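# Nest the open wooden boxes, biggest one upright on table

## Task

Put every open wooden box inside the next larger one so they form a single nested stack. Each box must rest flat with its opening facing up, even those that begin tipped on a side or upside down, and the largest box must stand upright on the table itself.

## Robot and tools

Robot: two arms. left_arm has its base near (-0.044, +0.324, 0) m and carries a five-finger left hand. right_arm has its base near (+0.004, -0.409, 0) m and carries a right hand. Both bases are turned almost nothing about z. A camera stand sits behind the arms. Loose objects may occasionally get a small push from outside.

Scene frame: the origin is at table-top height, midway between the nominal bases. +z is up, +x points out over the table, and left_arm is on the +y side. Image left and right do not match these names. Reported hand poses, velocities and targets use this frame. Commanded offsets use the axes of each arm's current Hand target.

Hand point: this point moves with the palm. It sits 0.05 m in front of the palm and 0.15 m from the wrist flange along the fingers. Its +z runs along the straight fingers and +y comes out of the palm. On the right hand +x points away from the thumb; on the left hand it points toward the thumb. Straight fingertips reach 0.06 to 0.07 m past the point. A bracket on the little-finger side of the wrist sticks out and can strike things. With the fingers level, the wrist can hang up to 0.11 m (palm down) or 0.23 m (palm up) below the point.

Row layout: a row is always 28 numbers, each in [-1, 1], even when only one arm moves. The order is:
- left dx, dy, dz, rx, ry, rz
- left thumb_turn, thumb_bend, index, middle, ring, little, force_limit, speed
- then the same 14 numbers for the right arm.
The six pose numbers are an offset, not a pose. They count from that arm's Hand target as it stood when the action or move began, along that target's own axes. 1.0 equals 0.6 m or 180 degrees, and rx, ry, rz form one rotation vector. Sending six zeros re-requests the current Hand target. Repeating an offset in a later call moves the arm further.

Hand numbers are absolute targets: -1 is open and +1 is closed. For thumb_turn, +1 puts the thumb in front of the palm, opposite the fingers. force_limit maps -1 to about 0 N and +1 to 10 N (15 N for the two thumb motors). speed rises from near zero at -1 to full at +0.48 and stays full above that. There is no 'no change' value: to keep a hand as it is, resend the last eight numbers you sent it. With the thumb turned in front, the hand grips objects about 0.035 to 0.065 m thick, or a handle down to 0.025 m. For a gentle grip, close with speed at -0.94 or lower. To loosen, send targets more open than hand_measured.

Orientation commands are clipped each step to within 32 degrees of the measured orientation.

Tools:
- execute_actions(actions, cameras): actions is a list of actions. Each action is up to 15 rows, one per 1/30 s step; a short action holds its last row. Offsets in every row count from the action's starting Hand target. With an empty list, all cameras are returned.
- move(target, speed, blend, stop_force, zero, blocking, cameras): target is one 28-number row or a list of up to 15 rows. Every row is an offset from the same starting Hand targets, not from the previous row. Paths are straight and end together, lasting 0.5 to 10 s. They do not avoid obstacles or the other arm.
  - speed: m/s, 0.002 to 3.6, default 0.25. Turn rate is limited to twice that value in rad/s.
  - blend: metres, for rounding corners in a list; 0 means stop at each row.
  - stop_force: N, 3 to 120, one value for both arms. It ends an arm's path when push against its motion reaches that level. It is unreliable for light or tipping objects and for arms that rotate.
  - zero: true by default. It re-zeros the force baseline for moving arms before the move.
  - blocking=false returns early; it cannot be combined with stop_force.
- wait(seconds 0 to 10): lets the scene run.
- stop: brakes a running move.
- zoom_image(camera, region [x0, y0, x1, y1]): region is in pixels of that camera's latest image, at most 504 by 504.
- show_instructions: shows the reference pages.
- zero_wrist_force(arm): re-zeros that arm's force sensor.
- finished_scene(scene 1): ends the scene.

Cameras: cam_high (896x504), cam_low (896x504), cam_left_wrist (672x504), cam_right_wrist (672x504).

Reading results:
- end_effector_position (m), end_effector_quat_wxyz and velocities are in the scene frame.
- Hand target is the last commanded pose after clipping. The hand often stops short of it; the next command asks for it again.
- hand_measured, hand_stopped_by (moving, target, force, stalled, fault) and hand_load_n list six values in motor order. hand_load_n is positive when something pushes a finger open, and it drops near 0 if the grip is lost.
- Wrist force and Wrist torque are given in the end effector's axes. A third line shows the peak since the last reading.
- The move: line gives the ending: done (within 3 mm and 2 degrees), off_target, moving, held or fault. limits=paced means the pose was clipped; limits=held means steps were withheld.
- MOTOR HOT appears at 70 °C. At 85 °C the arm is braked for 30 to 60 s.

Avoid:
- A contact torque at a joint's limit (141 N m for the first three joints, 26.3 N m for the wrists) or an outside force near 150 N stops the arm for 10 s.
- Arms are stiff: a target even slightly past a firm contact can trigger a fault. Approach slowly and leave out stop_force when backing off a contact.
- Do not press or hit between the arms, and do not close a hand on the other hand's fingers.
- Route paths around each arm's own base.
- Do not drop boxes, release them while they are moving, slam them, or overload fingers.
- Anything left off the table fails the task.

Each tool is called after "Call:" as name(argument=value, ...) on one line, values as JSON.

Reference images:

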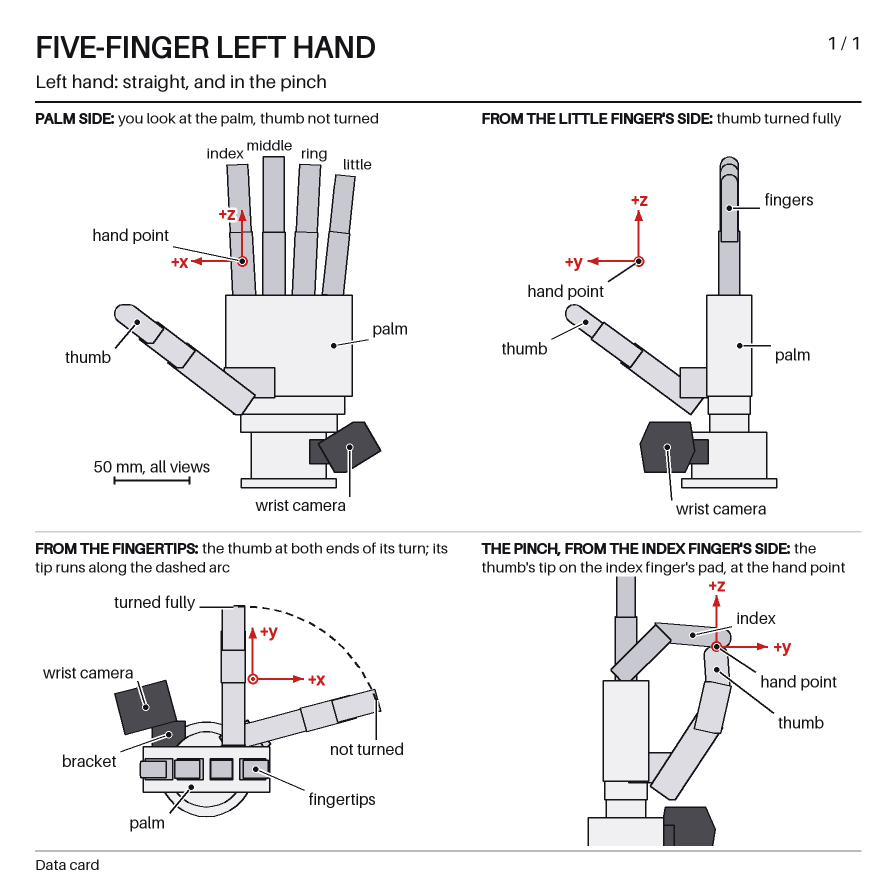

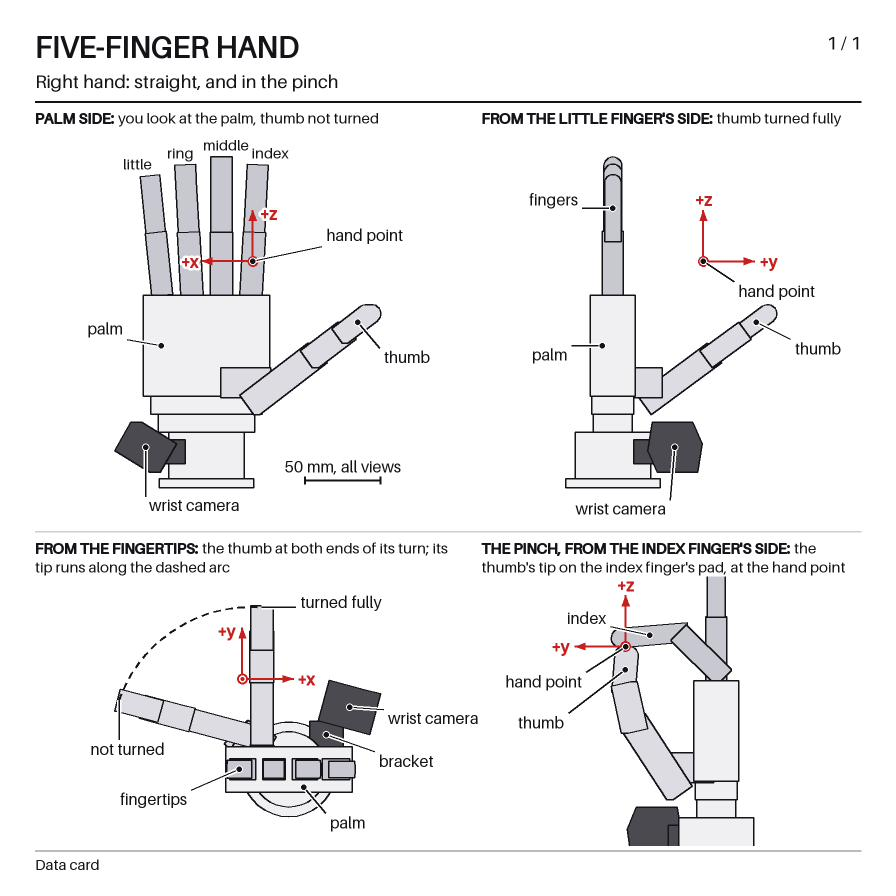

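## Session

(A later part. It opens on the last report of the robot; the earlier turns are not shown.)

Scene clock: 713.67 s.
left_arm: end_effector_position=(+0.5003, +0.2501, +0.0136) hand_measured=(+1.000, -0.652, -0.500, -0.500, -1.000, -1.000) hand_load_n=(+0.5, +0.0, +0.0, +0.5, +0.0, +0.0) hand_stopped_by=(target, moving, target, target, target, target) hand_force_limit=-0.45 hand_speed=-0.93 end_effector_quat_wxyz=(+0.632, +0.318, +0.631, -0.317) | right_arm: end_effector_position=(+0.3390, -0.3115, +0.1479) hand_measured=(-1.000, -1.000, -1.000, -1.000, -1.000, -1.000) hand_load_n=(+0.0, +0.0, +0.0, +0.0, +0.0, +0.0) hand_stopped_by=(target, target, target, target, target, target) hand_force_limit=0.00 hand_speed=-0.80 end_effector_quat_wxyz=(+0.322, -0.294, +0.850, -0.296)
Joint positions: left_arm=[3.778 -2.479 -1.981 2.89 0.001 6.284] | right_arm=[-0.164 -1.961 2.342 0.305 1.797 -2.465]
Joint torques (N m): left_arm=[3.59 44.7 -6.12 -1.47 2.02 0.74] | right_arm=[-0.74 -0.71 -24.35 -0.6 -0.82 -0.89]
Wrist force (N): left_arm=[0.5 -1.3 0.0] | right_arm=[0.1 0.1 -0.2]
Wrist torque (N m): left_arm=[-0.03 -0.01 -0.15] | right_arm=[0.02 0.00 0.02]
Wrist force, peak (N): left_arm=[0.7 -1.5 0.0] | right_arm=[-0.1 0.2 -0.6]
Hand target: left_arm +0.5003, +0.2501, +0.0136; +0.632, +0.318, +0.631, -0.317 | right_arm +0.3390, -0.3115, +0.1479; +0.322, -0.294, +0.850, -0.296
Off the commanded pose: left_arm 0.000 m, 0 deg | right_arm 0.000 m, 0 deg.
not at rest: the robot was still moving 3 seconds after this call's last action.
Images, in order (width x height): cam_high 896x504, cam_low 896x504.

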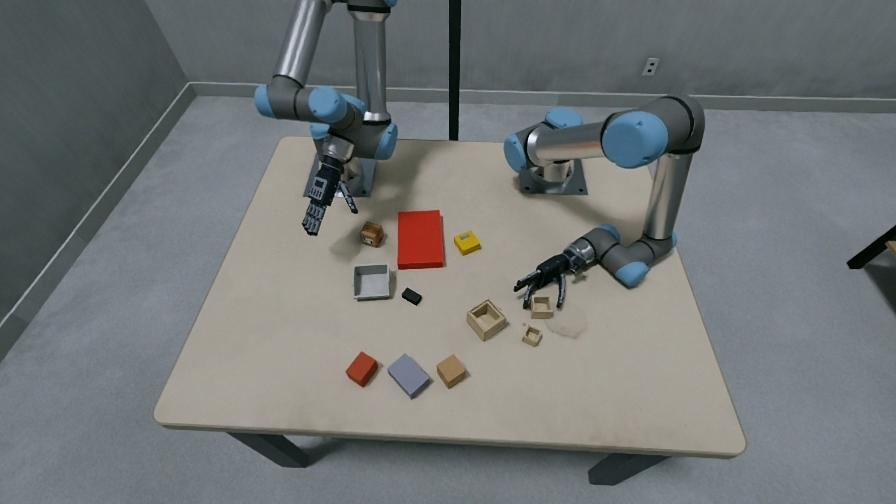

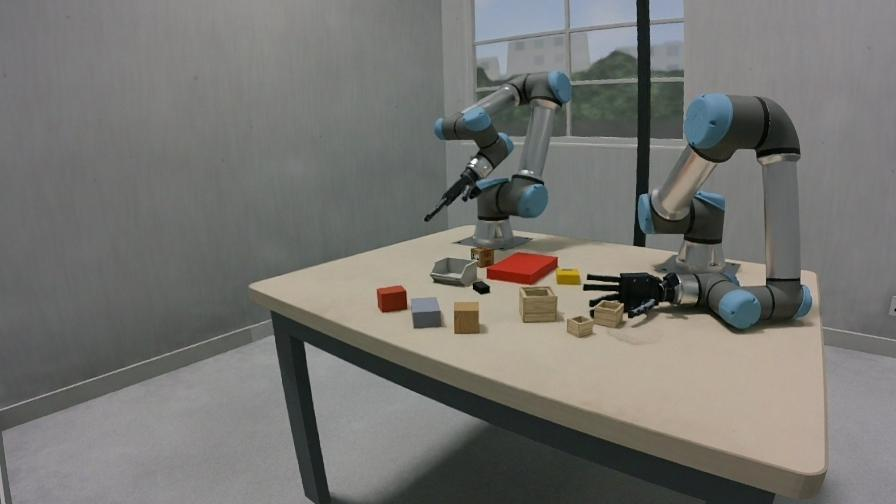

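Call:
move(target=[[0,-0.1203,-0.0894,0,0,0,1,-1,-0.5,-0.5,-1,-1,-0.45,-0.8,0,0,0,0,0,0,-1,-1,-1,-1,-1,-1,0.0,-0.8],[-0.2167,-0.107,-0.0795,0.0072,0.2927,-0.4060,1,-1,-0.5,-0.5,-1,-1,-0.45,-0.8,0,0,0,0,0,0,-1,-1,-1,-1,-1,-1,0.0,-0.8],[-0.2105,-0.0041,0.0262,0.0072,0.2927,-0.4060,1,-1,-0.5,-0.5,-1,-1,-0.45,-0.8,0,0,0,0,0,0,-1,-1,-1,-1,-1,-1,0.0,-0.8]], speed=[0.12,0.35,0.25], blend=[0.02,0.03,0], cameras=["cam_low","cam_high"])

Call:
zoom_image(camera="cam_high", region=[490, 250, 610, 350])

Call:
zoom_image(camera="cam_low", region=[510, 220, 660, 350])

Scene clock: 739.77 s.
left_arm: end_effector_position=(+0.5074, +0.2359, +0.1399) hand_measured=(+1.000, -1.000, -0.500, -0.500, -1.000, -1.000) hand_load_n=(+0.0, +0.0, +0.0, +0.0, -0.5, +0.0) hand_stopped_by=(target, target, target, target, target, target) hand_force_limit=-0.45 hand_speed=-0.80 end_effector_quat_wxyz=(+0.000, +0.000, +0.887, -0.462) | right_arm: end_effector_position=(+0.3390, -0.3115, +0.1479) hand_measured=(-1.000, -1.000, -1.000, -1.000, -1.000, -1.000) hand_load_n=(+0.0, +0.0, +0.0, +0.0, +0.0, +0.0) hand_stopped_by=(target, target, target, target, target, target) hand_force_limit=0.00 hand_speed=-0.80 end_effector_quat_wxyz=(+0.322, -0.294, +0.850, -0.296)
Joint positions: left_arm=[3.51 -2.381 -1.205 1.538 -0.702 5.308] | right_arm=[-0.164 -1.961 2.342 0.305 1.797 -2.465]
Joint torques (N m): left_arm=[1.05 41.49 25.27 -1.69 -0.04 -1.24] | right_arm=[-0.48 -0.72 -24.84 -0.47 -0.78 -0.86]
Wrist force (N): left_arm=[-0.1 0.2 1.6] | right_arm=[0.1 0.3 -0.1]
Wrist torque (N m): left_arm=[-0.02 -0.16 -0.10] | right_arm=[0.06 -0.02 0.03]
Wrist force, peak (N): left_arm=[-2.0 0.0 1.9] | right_arm=[0.0 0.2 -0.6]
Hand target: left_arm +0.5074, +0.2359, +0.1399; +0.000, +0.000, +0.887, -0.462 | right_arm +0.3390, -0.3115, +0.1479; +0.322, -0.294, +0.850, -0.296
Off the commanded pose: left_arm 0.000 m, 0 deg | right_arm 0.000 m, 0 deg.
move: done
Images, in order (width x height): cam_high 896x504, cam_low 896x504.

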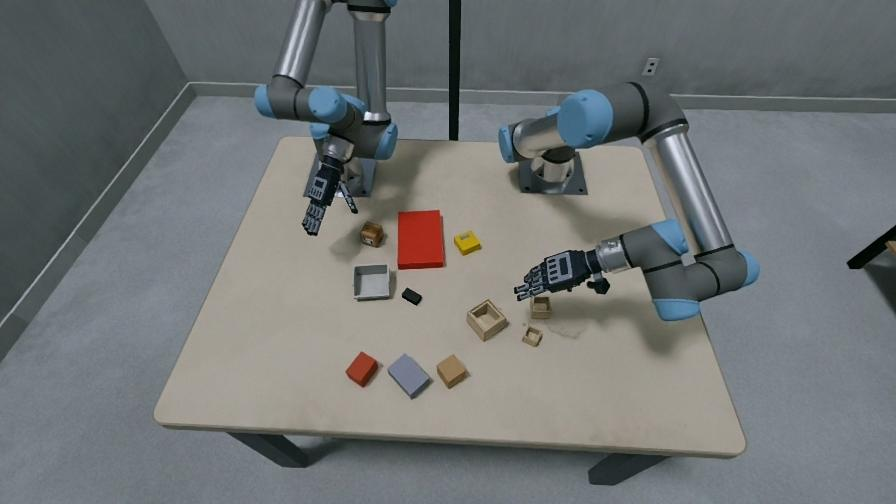

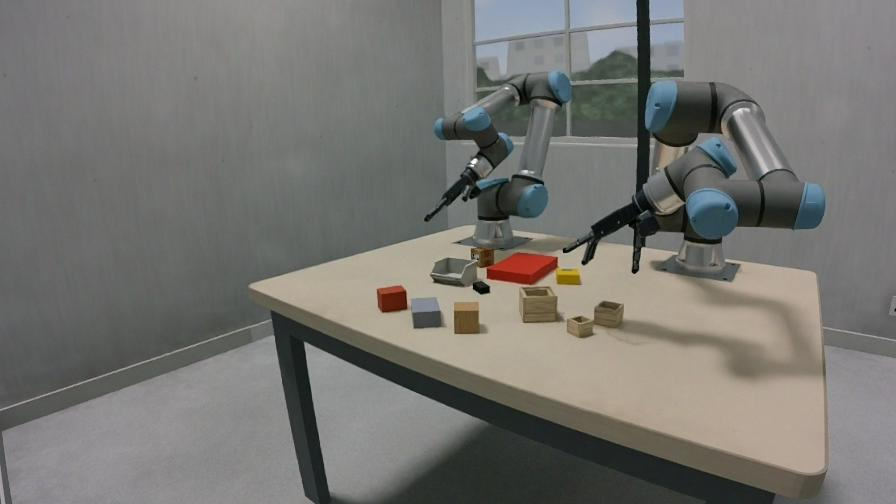

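Scaled by 4.200 from the camera's 896x504 image, which has a finer 1280x720 frame.

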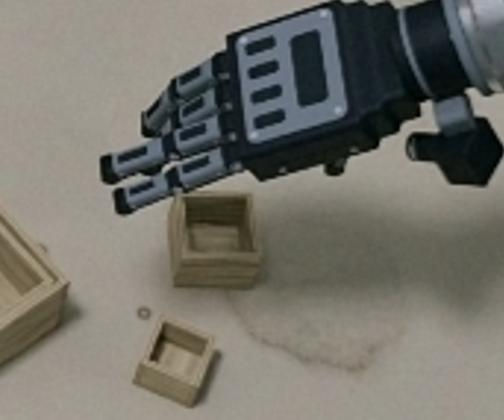

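Scaled by 3.360 from the camera's 896x504 image, which has a finer 1280x720 frame.

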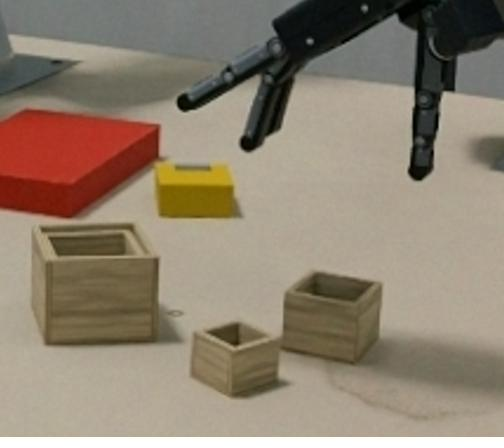

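Call:
execute_actions(actions=[])

Scene clock: 749.70 s.
left_arm: end_effector_position=(+0.5074, +0.2359, +0.1399) hand_measured=(+1.000, -1.000, -0.500, -0.500, -1.000, -1.000) hand_load_n=(+0.0, +0.0, +0.0, +0.0, +0.0, +0.0) hand_stopped_by=(target, target, target, target, target, target) hand_force_limit=-0.45 hand_speed=-0.80 end_effector_quat_wxyz=(+0.000, +0.000, +0.887, -0.462) | right_arm: end_effector_position=(+0.3390, -0.3115, +0.1479) hand_measured=(-1.000, -1.000, -1.000, -1.000, -1.000, -1.000) hand_load_n=(+0.0, +0.0, +0.0, +0.0, +0.0, +0.0) hand_stopped_by=(target, target, target, target, target, target) hand_force_limit=0.00 hand_speed=-0.80 end_effector_quat_wxyz=(+0.322, -0.294, +0.850, -0.296)
Joint positions: left_arm=[3.509 -2.381 -1.205 1.538 -0.702 5.308] | right_arm=[-0.164 -1.961 2.342 0.305 1.797 -2.465]
Joint velocities: within noise
Joint torques (N m): left_arm=[-5.53 32.44 24.89 -3.63 1.92 -1.29] | right_arm=[-0.46 -0.73 -24.95 -0.52 -0.82 -0.89]
Wrist force (N): left_arm=[-0.2 0.1 1.3] | right_arm=[-0.1 -0.1 0.1]
Wrist torque (N m): left_arm=[-0.01 -0.16 -0.11] | right_arm=[-0.01 0.00 0.00]
Wrist force, peak (N): left_arm=[-0.2 -0.1 1.8] | right_arm=[0.4 0.3 -0.2]
Hand target: left_arm +0.5074, +0.2359, +0.1399; +0.000, +0.000, +0.887, -0.462 | right_arm +0.3390, -0.3115, +0.1479; +0.322, -0.294, +0.850, -0.296
Off the commanded pose: left_arm 0.000 m, 0 deg | right_arm 0.000 m, 0 deg.

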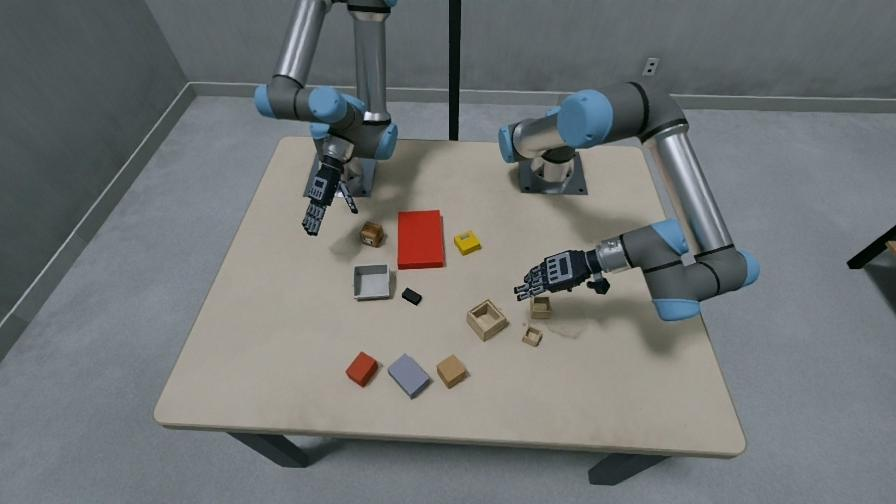

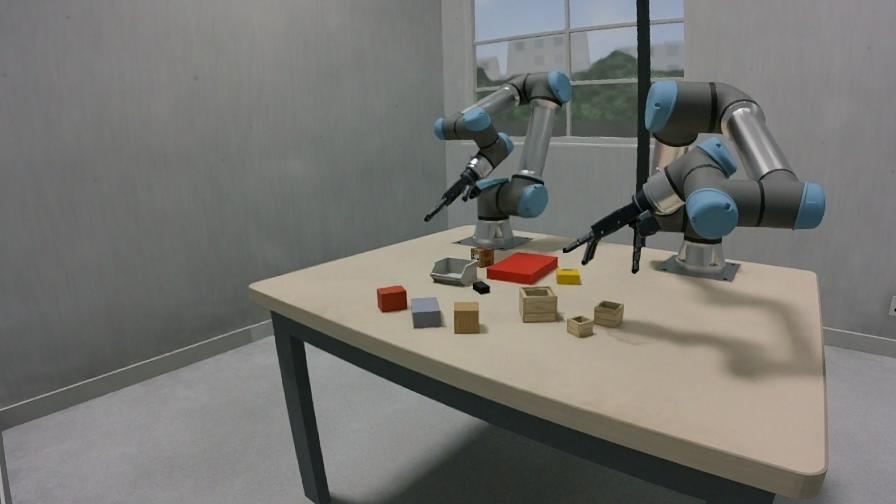

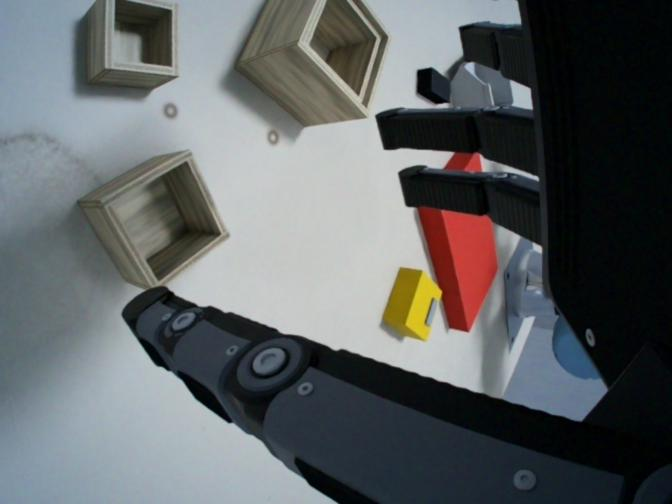

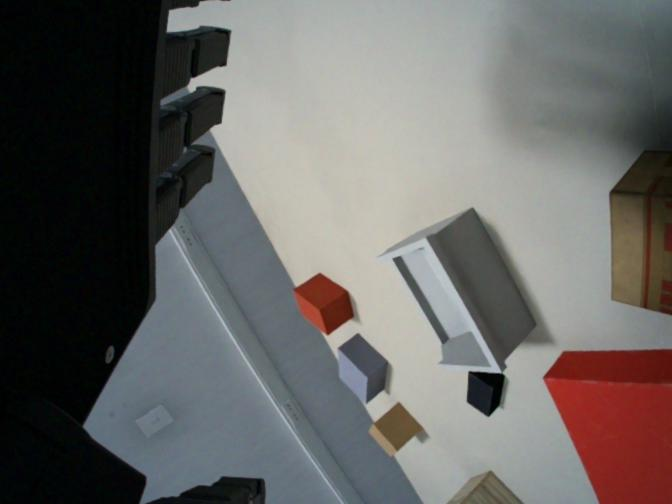

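Call:
move(target=[0,0.1227,0.0860,0,0,0,1,-1,-0.45,-0.45,-1,-1,-0.45,-0.8,0,0,0,0,0,0,-1,-1,-1,-1,-1,-1,0.0,-0.8], speed=0.12, stop_force=5, cameras=["cam_low","cam_left_wrist"])

Scene clock: 756.00 s.
left_arm: end_effector_position=(+0.5075, +0.2359, +0.0500) hand_measured=(+1.000, -1.000, -0.450, -0.450, -1.000, -1.000) hand_load_n=(+0.0, +0.0, +0.0, +0.0, +0.0, +0.0) hand_stopped_by=(target, target, target, target, target, target) hand_force_limit=-0.45 hand_speed=-0.80 end_effector_quat_wxyz=(+0.000, +0.000, +0.887, -0.462) | right_arm: end_effector_position=(+0.3390, -0.3115, +0.1479) hand_measured=(-1.000, -1.000, -1.000, -1.000, -1.000, -1.000) hand_load_n=(+0.0, +0.0, +0.0, +0.0, +0.0, +0.0) hand_stopped_by=(target, target, target, target, target, target) hand_force_limit=0.00 hand_speed=-0.80 end_effector_quat_wxyz=(+0.322, -0.294, +0.850, -0.296)
Joint positions: left_arm=[3.509 -2.493 -1.251 1.696 -0.702 5.308] | right_arm=[-0.164 -1.961 2.342 0.305 1.797 -2.465]
Joint torques (N m): left_arm=[-6.19 57.57 23.09 -1.36 2.07 -1.31] | right_arm=[-0.57 -0.13 -25.75 -0.63 -0.83 -0.88]
Wrist force (N): left_arm=[-0.2 0.3 1.8] | right_arm=[-0.1 -0.1 -0.1]
Wrist torque (N m): left_arm=[-0.02 -0.13 -0.08] | right_arm=[0.00 0.03 0.00]
Wrist force, peak (N): left_arm=[-0.2 1.4 2.5] | right_arm=[0.2 -0.1 -0.5]
Hand target: left_arm +0.5075, +0.2359, +0.0500; +0.000, +0.000, +0.887, -0.462 | right_arm +0.3390, -0.3115, +0.1479; +0.322, -0.294, +0.850, -0.296
Off the commanded pose: left_arm 0.000 m, 0 deg | right_arm 0.000 m, 0 deg.
move: done
Images, in order (width x height): cam_low 896x504, cam_left_wrist 672x504.

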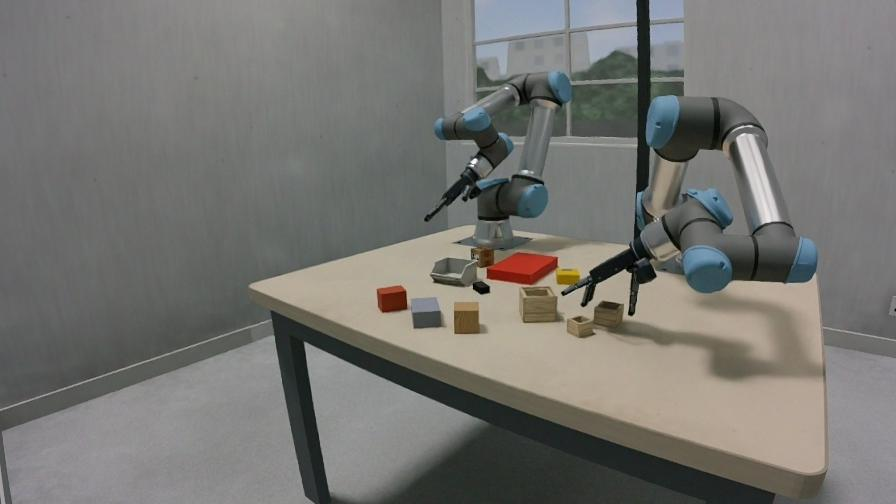

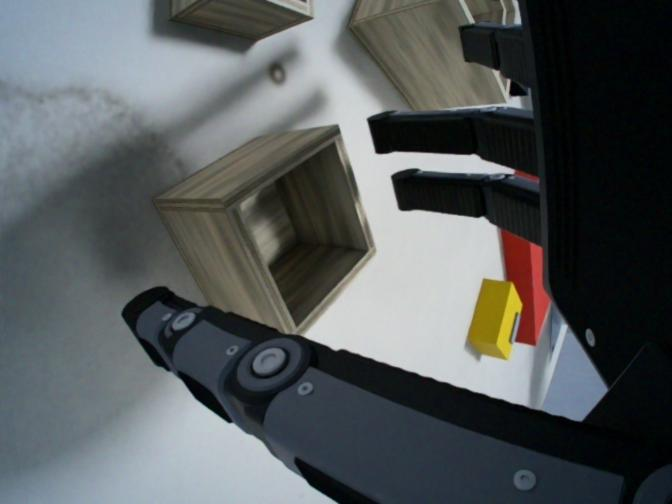

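Call:
zoom_image(camera="cam_low", region=[540, 240, 680, 350])

Scaled by 3.600 from the camera's 896x504 image, which has a finer 1280x720 frame.

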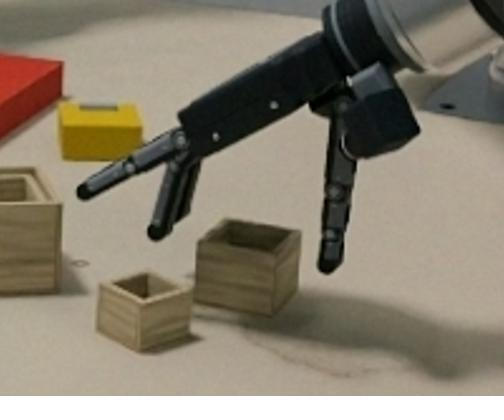

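Call:
move(target=[0,0.0109,0.0077,0,0,0,1,-1,-0.45,-0.45,-1,-1,-0.45,-0.8,0,0,0,0,0,0,-1,-1,-1,-1,-1,-1,0.0,-0.8], speed=0.05, stop_force=4)

Call:
move(target=[0,0,0,0,0,0,1,0.1,-0.45,-0.45,-1,-1,-0.45,-0.88,0,0,0,0,0,0,-1,-1,-1,-1,-1,-1,0.0,-0.8], cameras=["cam_high","cam_low","cam_left_wrist"])

Scene clock: 762.00 s.
left_arm: end_effector_position=(+0.5075, +0.2359, +0.0420) hand_measured=(+1.000, -1.000, -0.450, -0.450, -1.000, -1.000) hand_load_n=(+0.0, +0.0, +0.0, +0.0, +0.0, +0.0) hand_stopped_by=(target, target, target, target, target, target) hand_force_limit=-0.45 hand_speed=-0.80 end_effector_quat_wxyz=(+0.000, +0.000, +0.887, -0.462) | right_arm: end_effector_position=(+0.3390, -0.3115, +0.1479) hand_measured=(-1.000, -1.000, -1.000, -1.000, -1.000, -1.000) hand_load_n=(+0.0, +0.0, +0.0, +0.0, +0.0, +0.0) hand_stopped_by=(target, target, target, target, target, target) hand_force_limit=0.00 hand_speed=-0.80 end_effector_quat_wxyz=(+0.322, -0.294, +0.850, -0.296)
Joint positions: left_arm=[3.509 -2.504 -1.252 1.709 -0.702 5.307] | right_arm=[-0.164 -1.961 2.342 0.305 1.797 -2.465]
Joint torques (N m): left_arm=[-6.95 57.67 9.91 -4.05 2.17 -1.43] | right_arm=[-0.28 0.72 -25.32 -0.68 -0.83 -0.91]
Wrist force (N): left_arm=[-0.1 0.3 1.6] | right_arm=[0.1 0.2 -0.1]
Wrist torque (N m): left_arm=[0.00 -0.15 -0.07] | right_arm=[0.04 -0.02 0.02]
Wrist force, peak (N): left_arm=[-0.2 0.2 2.0] | right_arm=[0.2 0.0 -0.5]
Hand target: left_arm +0.5075, +0.2359, +0.0420; +0.000, +0.000, +0.887, -0.462 | right_arm +0.3390, -0.3115, +0.1479; +0.322, -0.294, +0.850, -0.296
Off the commanded pose: left_arm 0.000 m, 0 deg | right_arm 0.000 m, 0 deg.
move: done

Scene clock: 766.93 s.
left_arm: end_effector_position=(+0.5075, +0.2359, +0.0420) hand_measured=(+1.000, -0.192, -0.450, -0.450, -1.000, -1.000) hand_load_n=(+0.0, +4.5, +2.5, +2.0, +0.0, +0.0) hand_stopped_by=(target, force, target, target, target, target) hand_force_limit=-0.45 hand_speed=-0.88 end_effector_quat_wxyz=(+0.000, +0.000, +0.887, -0.462) | right_arm: end_effector_position=(+0.3390, -0.3115, +0.1479) hand_measured=(-1.000, -1.000, -1.000, -1.000, -1.000, -1.000) hand_load_n=(+0.0, +0.0, +0.0, +0.0, +0.0, +0.0) hand_stopped_by=(target, target, target, target, target, target) hand_force_limit=0.00 hand_speed=-0.80 end_effector_quat_wxyz=(+0.322, -0.294, +0.850, -0.296)
Joint positions: left_arm=[3.509 -2.504 -1.252 1.709 -0.702 5.307] | right_arm=[-0.164 -1.961 2.342 0.305 1.797 -2.465]
Joint torques (N m): left_arm=[-5.2 57.68 21.1 -3.65 2.19 -0.68] | right_arm=[-0.92 -0.31 -25.1 -0.62 -0.81 -0.93]
Wrist force (N): left_arm=[-0.1 0.4 1.8] | right_arm=[0.3 -0.2 -0.1]
Wrist torque (N m): left_arm=[-0.03 -0.15 -0.06] | right_arm=[-0.02 -0.04 0.02]
Wrist force, peak (N): left_arm=[-0.3 0.5 2.1] | right_arm=[-0.2 -0.1 -0.4]
Hand target: left_arm +0.5075, +0.2359, +0.0420; +0.000, +0.000, +0.887, -0.462 | right_arm +0.3390, -0.3115, +0.1479; +0.322, -0.294, +0.850, -0.296
Off the commanded pose: left_arm 0.000 m, 0 deg | right_arm 0.000 m, 0 deg.
move: done
Images, in order (width x height): cam_high 896x504, cam_low 896x504, cam_left_wrist 672x504.

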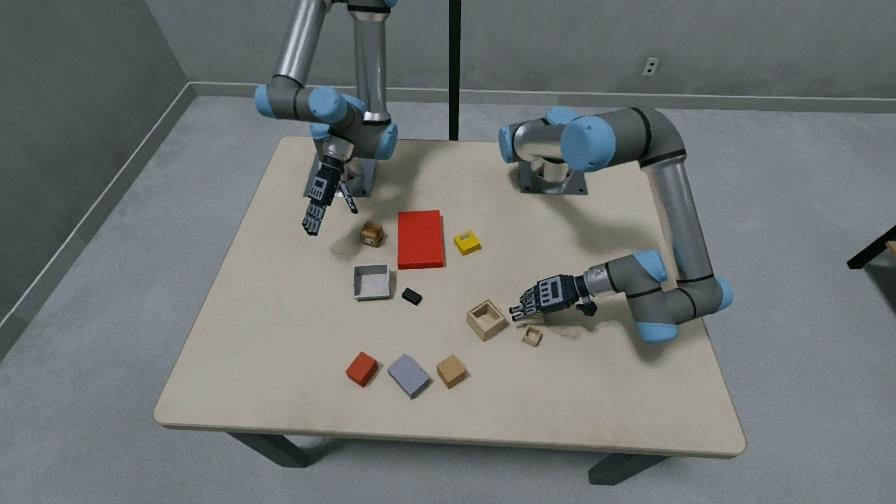

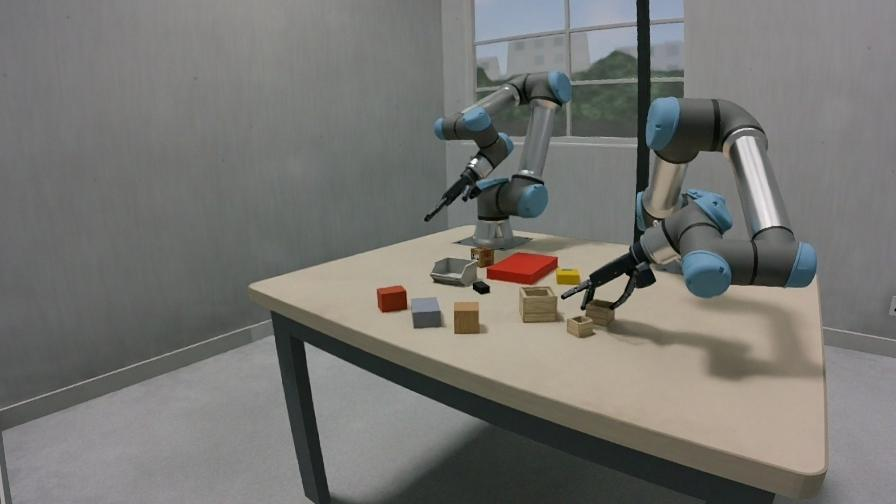

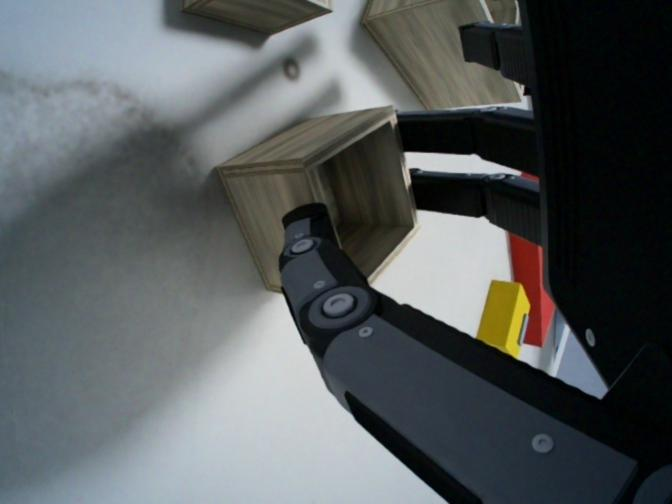

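Call:
move(target=[0,-0.1365,-0.0957,0,0,0,1,0.1,-0.45,-0.45,-1,-1,-0.45,-0.88,0,0,0,0,0,0,-1,-1,-1,-1,-1,-1,0.0,-0.8], speed=0.1, cameras=["cam_low","cam_left_wrist"])

Scene clock: 770.83 s.
left_arm: end_effector_position=(+0.5075, +0.2359, +0.1421) hand_measured=(+1.000, -0.192, -0.450, -0.450, -1.000, -1.000) hand_load_n=(+0.0, +4.5, +2.5, +2.5, +0.0, +0.0) hand_stopped_by=(target, force, target, target, target, target) hand_force_limit=-0.45 hand_speed=-0.88 end_effector_quat_wxyz=(+0.000, +0.001, +0.887, -0.462) | right_arm: end_effector_position=(+0.3390, -0.3115, +0.1479) hand_measured=(-1.000, -1.000, -1.000, -1.000, -1.000, -1.000) hand_load_n=(+0.0, +0.0, +0.0, +0.0, +0.0, +0.0) hand_stopped_by=(target, target, target, target, target, target) hand_force_limit=0.00 hand_speed=-0.80 end_effector_quat_wxyz=(+0.322, -0.294, +0.850, -0.296)
Joint positions: left_arm=[3.509 -2.378 -1.203 1.534 -0.702 5.308] | right_arm=[-0.164 -1.961 2.342 0.305 1.797 -2.465]
Joint torques (N m): left_arm=[5.69 33.05 5.3 -1.14 -0.81 0.83] | right_arm=[-1.15 0.05 -25.16 -0.66 -0.77 -0.96]
Wrist force (N): left_arm=[-0.2 0.5 1.7] | right_arm=[0.0 0.0 -0.2]
Wrist torque (N m): left_arm=[-0.01 -0.16 -0.10] | right_arm=[0.01 0.01 0.00]
Wrist force, peak (N): left_arm=[0.1 1.3 2.8] | right_arm=[0.5 0.0 -0.5]
Hand target: left_arm +0.5074, +0.2359, +0.1421; +0.000, +0.000, +0.887, -0.462 | right_arm +0.3390, -0.3115, +0.1479; +0.322, -0.294, +0.850, -0.296
Off the commanded pose: left_arm 0.000 m, 0 deg | right_arm 0.000 m, 0 deg.
move: done
Images, in order (width x height): cam_low 896x504, cam_left_wrist 672x504.

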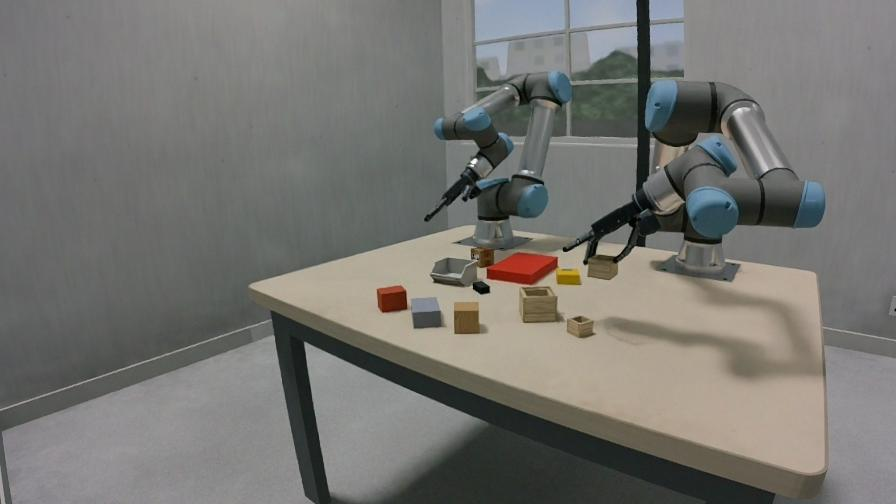

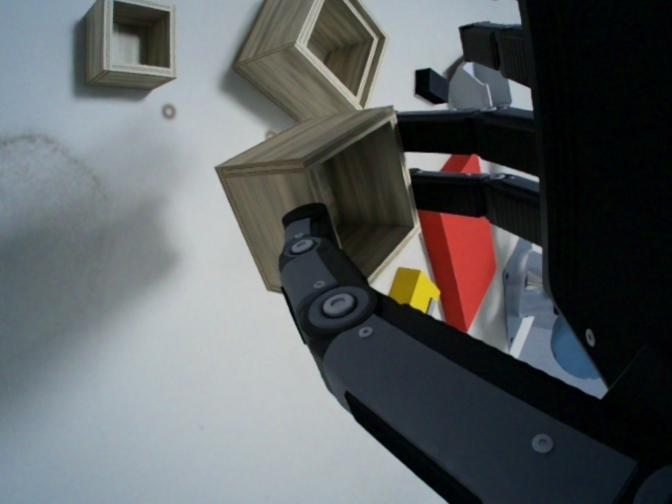

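Call:
move(target=[-0.051,-0.123,0.1988,0,-0.1775,-0.1244,1,0.1,-0.45,-0.45,-1,-1,-0.45,-0.88,0,0,0,0,0,0,-1,-1,-1,-1,-1,-1,0.0,-0.8], speed=0.2, cameras=["cam_high","cam_low","cam_left_wrist"])

Scene clock: 782.17 s.
left_arm: end_effector_position=(+0.5379, +0.0959, +0.1342) hand_measured=(+1.000, -0.192, -0.450, -0.450, -1.000, -1.000) hand_load_n=(+0.0, +4.5, +2.5, +2.0, +0.0, +0.0) hand_stopped_by=(target, force, target, target, target, target) hand_force_limit=-0.45 hand_speed=-0.88 end_effector_quat_wxyz=(+0.154, -0.296, +0.836, -0.435) | right_arm: end_effector_position=(+0.3390, -0.3115, +0.1479) hand_measured=(-1.000, -1.000, -1.000, -1.000, -1.000, -1.000) hand_load_n=(-0.5, +0.0, +0.0, +0.0, +0.0, +0.0) hand_stopped_by=(target, target, target, target, target, target) hand_force_limit=0.00 hand_speed=-0.80 end_effector_quat_wxyz=(+0.322, -0.294, +0.850, -0.296)
Joint positions: left_arm=[3.257 -2.069 -1.461 2.611 -0.806 3.879] | right_arm=[-0.164 -1.961 2.342 0.305 1.797 -2.465]
Joint torques (N m): left_arm=[-2.18 24.28 26.96 -0.34 1.43 -1.42] | right_arm=[-0.13 -0.86 -25.85 -0.7 -0.88 -0.89]
Wrist force (N): left_arm=[-0.1 0.3 1.8] | right_arm=[0.2 0.2 0.0]
Wrist torque (N m): left_arm=[-0.08 -0.17 -0.05] | right_arm=[0.04 -0.03 0.03]
Wrist force, peak (N): left_arm=[-0.3 0.6 2.3] | right_arm=[0.1 0.1 -0.5]
Hand target: left_arm +0.5379, +0.0959, +0.1341; +0.154, -0.296, +0.836, -0.435 | right_arm +0.3390, -0.3115, +0.1479; +0.322, -0.294, +0.850, -0.296
Off the commanded pose: left_arm 0.000 m, 0 deg | right_arm 0.000 m, 0 deg.
move: done
Images, in order (width x height): cam_high 896x504, cam_low 896x504, cam_left_wrist 672x504.

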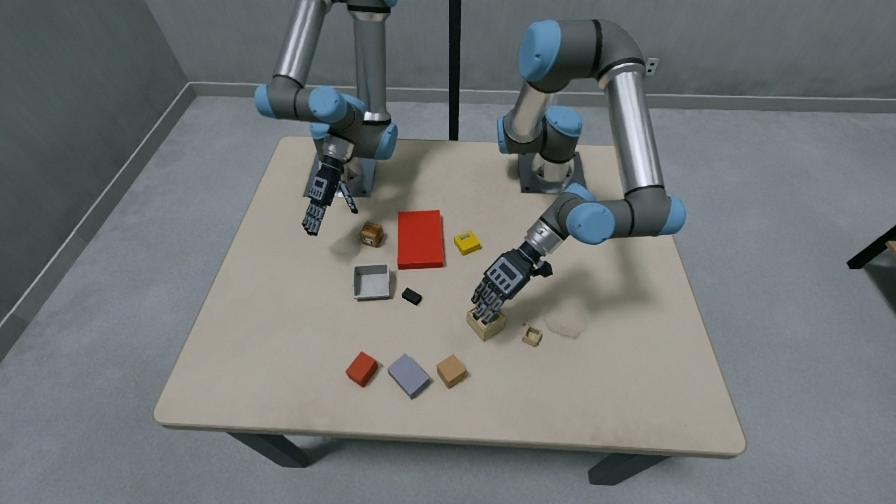

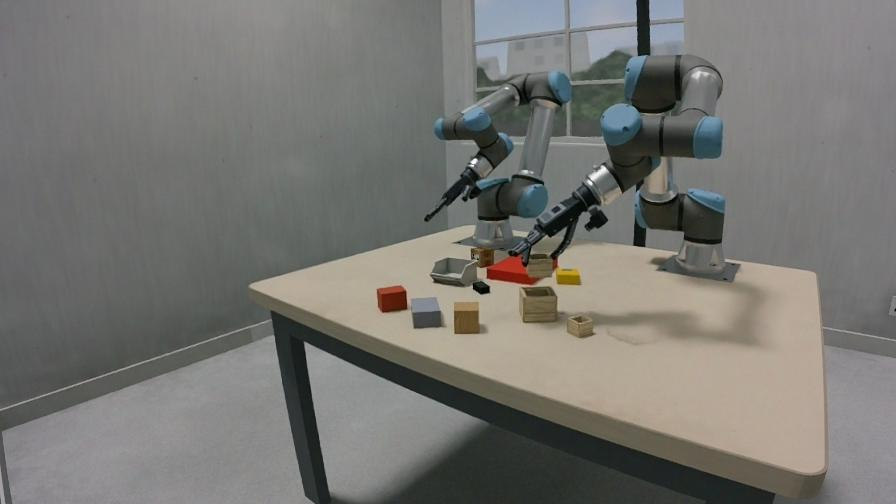

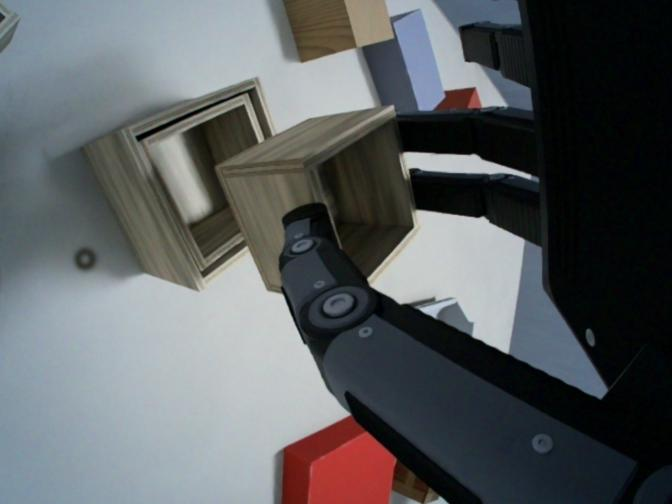

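Call:
zoom_image(camera="cam_high", region=[440, 270, 540, 350])

Call:
zoom_image(camera="cam_low", region=[500, 240, 580, 330])

Call:
zoom_image(camera="cam_left_wrist", region=[60, 50, 460, 310])

Scaled by 5.040 from the camera's 896x504 image, which has a finer 1280x720 frame.

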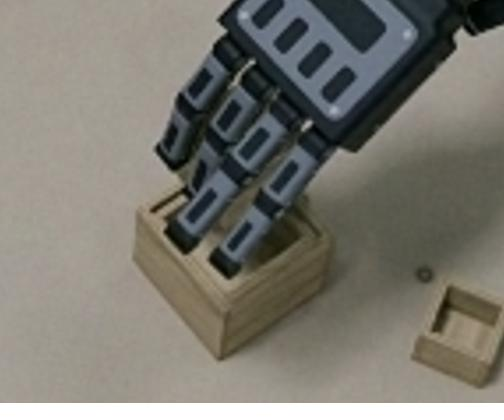

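Scaled by 5.600 from the camera's 896x504 image, which has a finer 1280x720 frame.

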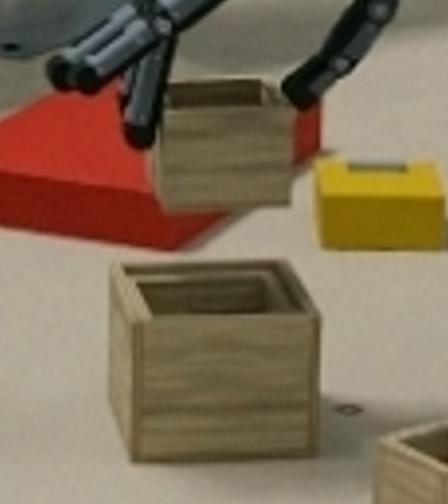

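Scaled by 1.260 from the camera's 672x504 image, which has a finer 960x720 frame.

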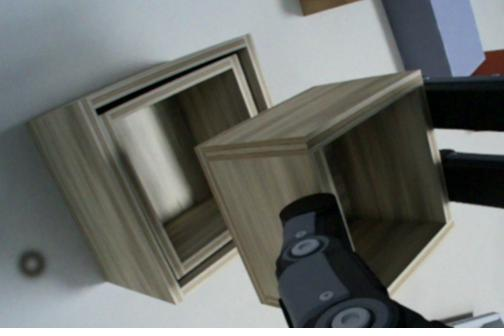

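Call:
zoom_image(camera="cam_low", region=[520, 250, 560, 280])

Call:
zoom_image(camera="cam_low", region=[515, 283, 565, 323])

Scaled by 12.600 from the camera's 896x504 image, which has a finer 1280x720 frame.

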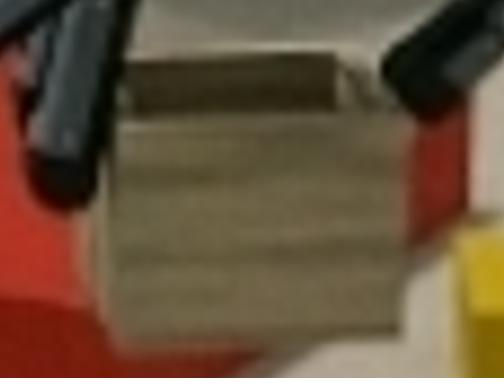

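Scaled by 10.080 from the camera's 896x504 image, which has a finer 1280x720 frame.

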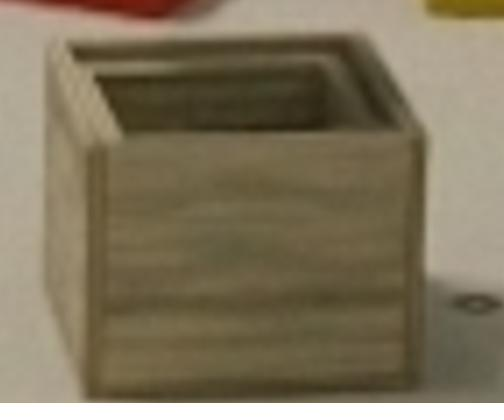

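Call:
move(target=[0,0.0369,0.0258,0,0,0,1,0.1,-0.45,-0.45,-1,-1,-0.45,-0.88,0,0,0,0,0,0,-1,-1,-1,-1,-1,-1,0.0,-0.8], speed=0.08, stop_force=4, cameras=["cam_high","cam_low","cam_left_wrist"])

Call:
zoom_image(camera="cam_low", region=[515, 260, 565, 300])

Call:
zoom_image(camera="cam_high", region=[460, 290, 510, 340])

Call:
zoom_image(camera="cam_left_wrist", region=[80, 60, 430, 310])

Scene clock: 808.40 s.
left_arm: end_effector_position=(+0.5379, +0.0959, +0.1071) hand_measured=(+1.000, -0.192, -0.450, -0.450, -1.000, -1.000) hand_load_n=(+0.0, +4.5, +2.5, +2.0, +0.0, +0.0) hand_stopped_by=(target, force, target, target, target, target) hand_force_limit=-0.45 hand_speed=-0.88 end_effector_quat_wxyz=(+0.154, -0.296, +0.836, -0.435) | right_arm: end_effector_position=(+0.3390, -0.3115, +0.1479) hand_measured=(-1.000, -1.000, -1.000, -1.000, -1.000, -1.000) hand_load_n=(+0.0, +0.0, +0.0, +0.0, +0.0, +0.0) hand_stopped_by=(target, target, target, target, target, target) hand_force_limit=0.00 hand_speed=-0.80 end_effector_quat_wxyz=(+0.322, -0.294, +0.850, -0.296)
Joint positions: left_arm=[3.256 -2.095 -1.495 2.671 -0.806 3.879] | right_arm=[-0.164 -1.961 2.342 0.305 1.797 -2.465]
Joint torques (N m): left_arm=[5.15 48.37 26.06 -1.04 1.51 -1.14] | right_arm=[-0.57 -0.4 -25.76 -0.62 -0.93 -0.99]
Wrist force (N): left_arm=[-0.3 0.3 2.0] | right_arm=[0.0 0.1 -0.1]
Wrist torque (N m): left_arm=[-0.09 -0.12 -0.06] | right_arm=[0.02 0.00 0.01]
Wrist force, peak (N): left_arm=[-0.1 0.9 2.1] | right_arm=[0.4 0.2 -0.2]
Hand target: left_arm +0.5379, +0.0959, +0.1071; +0.154, -0.296, +0.836, -0.435 | right_arm +0.3390, -0.3115, +0.1479; +0.322, -0.294, +0.850, -0.296
Off the commanded pose: left_arm 0.000 m, 0 deg | right_arm 0.000 m, 0 deg.
move: done
Images, in order (width x height): cam_high 896x504, cam_low 896x504, cam_left_wrist 672x504.

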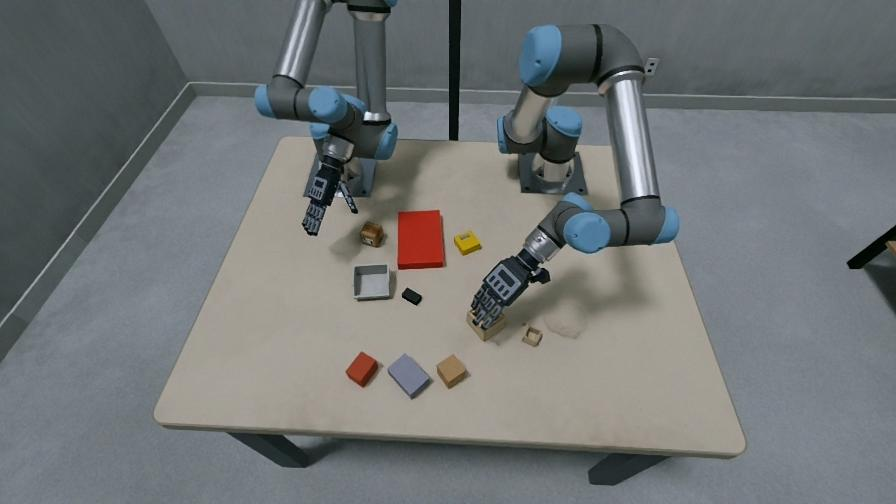

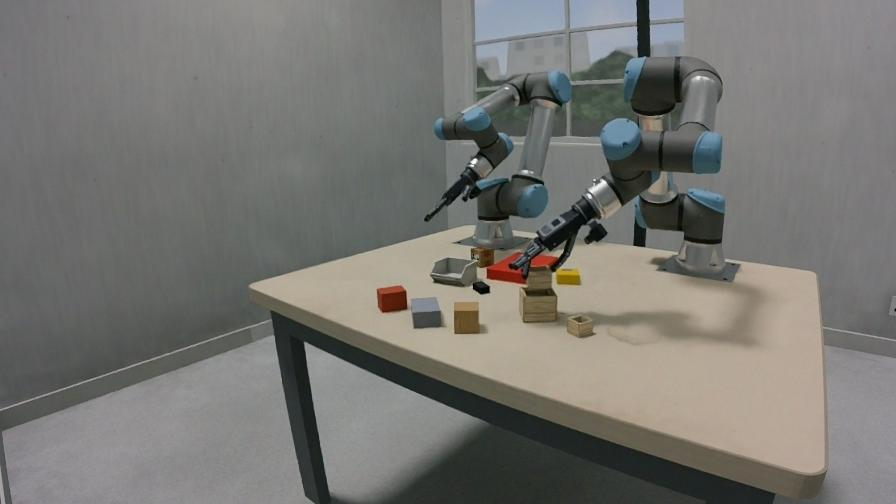

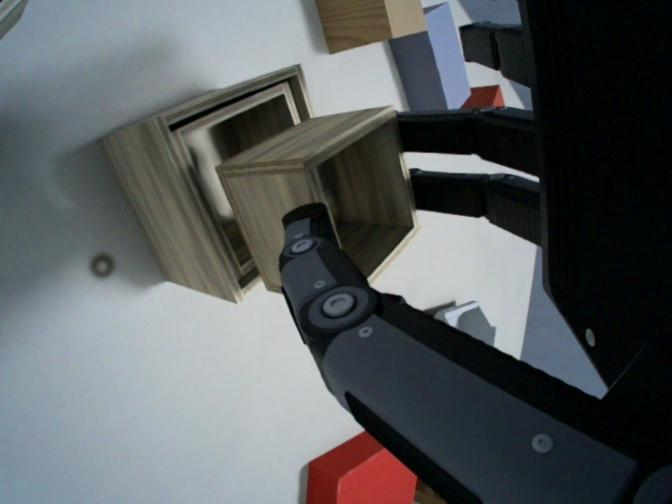

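Scaled by 10.080 from the camera's 896x504 image, which has a finer 1280x720 frame.

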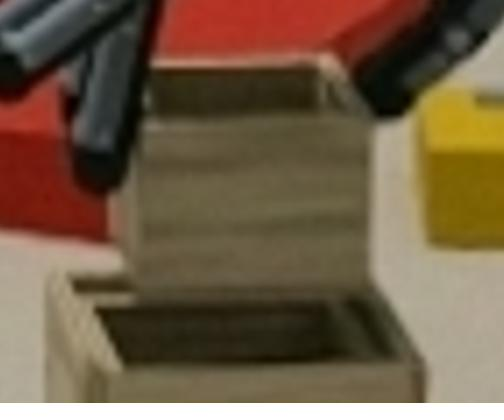

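Scaled by 10.080 from the camera's 896x504 image, which has a finer 1280x720 frame.

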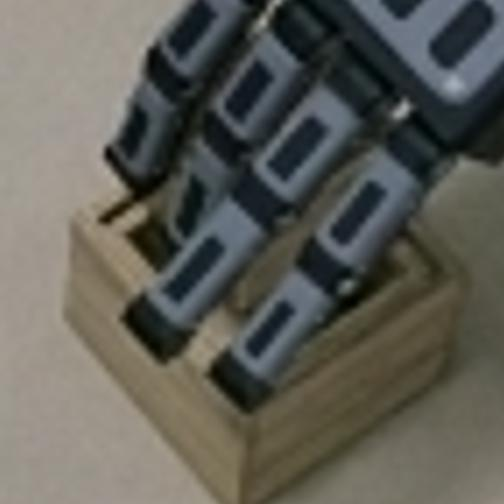

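Scaled by 1.440 from the camera's 672x504 image, which has a finer 960x720 frame.

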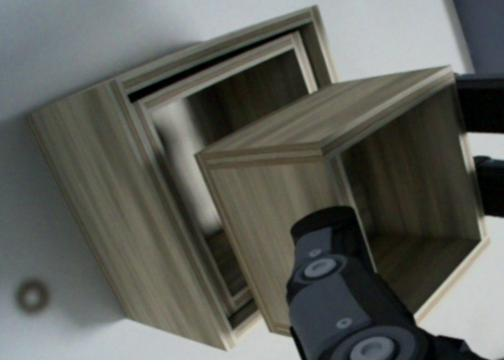

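Call:
zoom_image(camera="cam_low", region=[518, 268, 538, 292])

Call:
zoom_image(camera="cam_low", region=[535, 268, 560, 298])

Scaled by 21.000 from the camera's 896x504 image, which has a finer 1280x720 frame.

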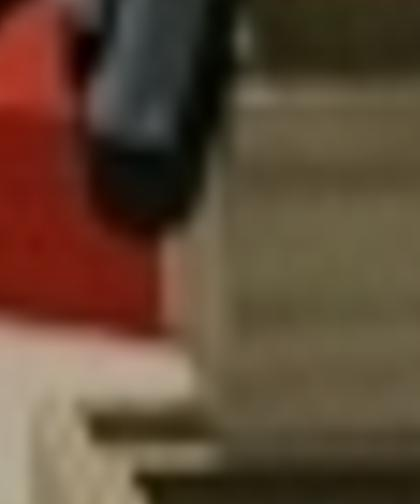

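Scaled by 16.800 from the camera's 896x504 image, which has a finer 1280x720 frame.

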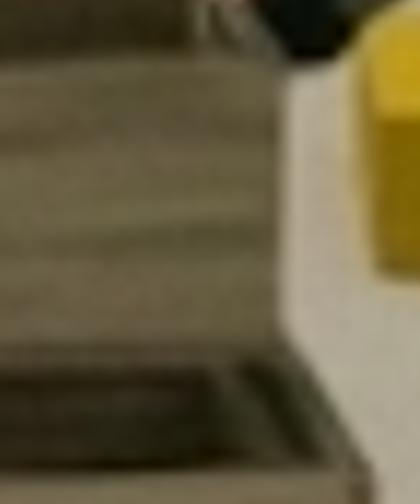

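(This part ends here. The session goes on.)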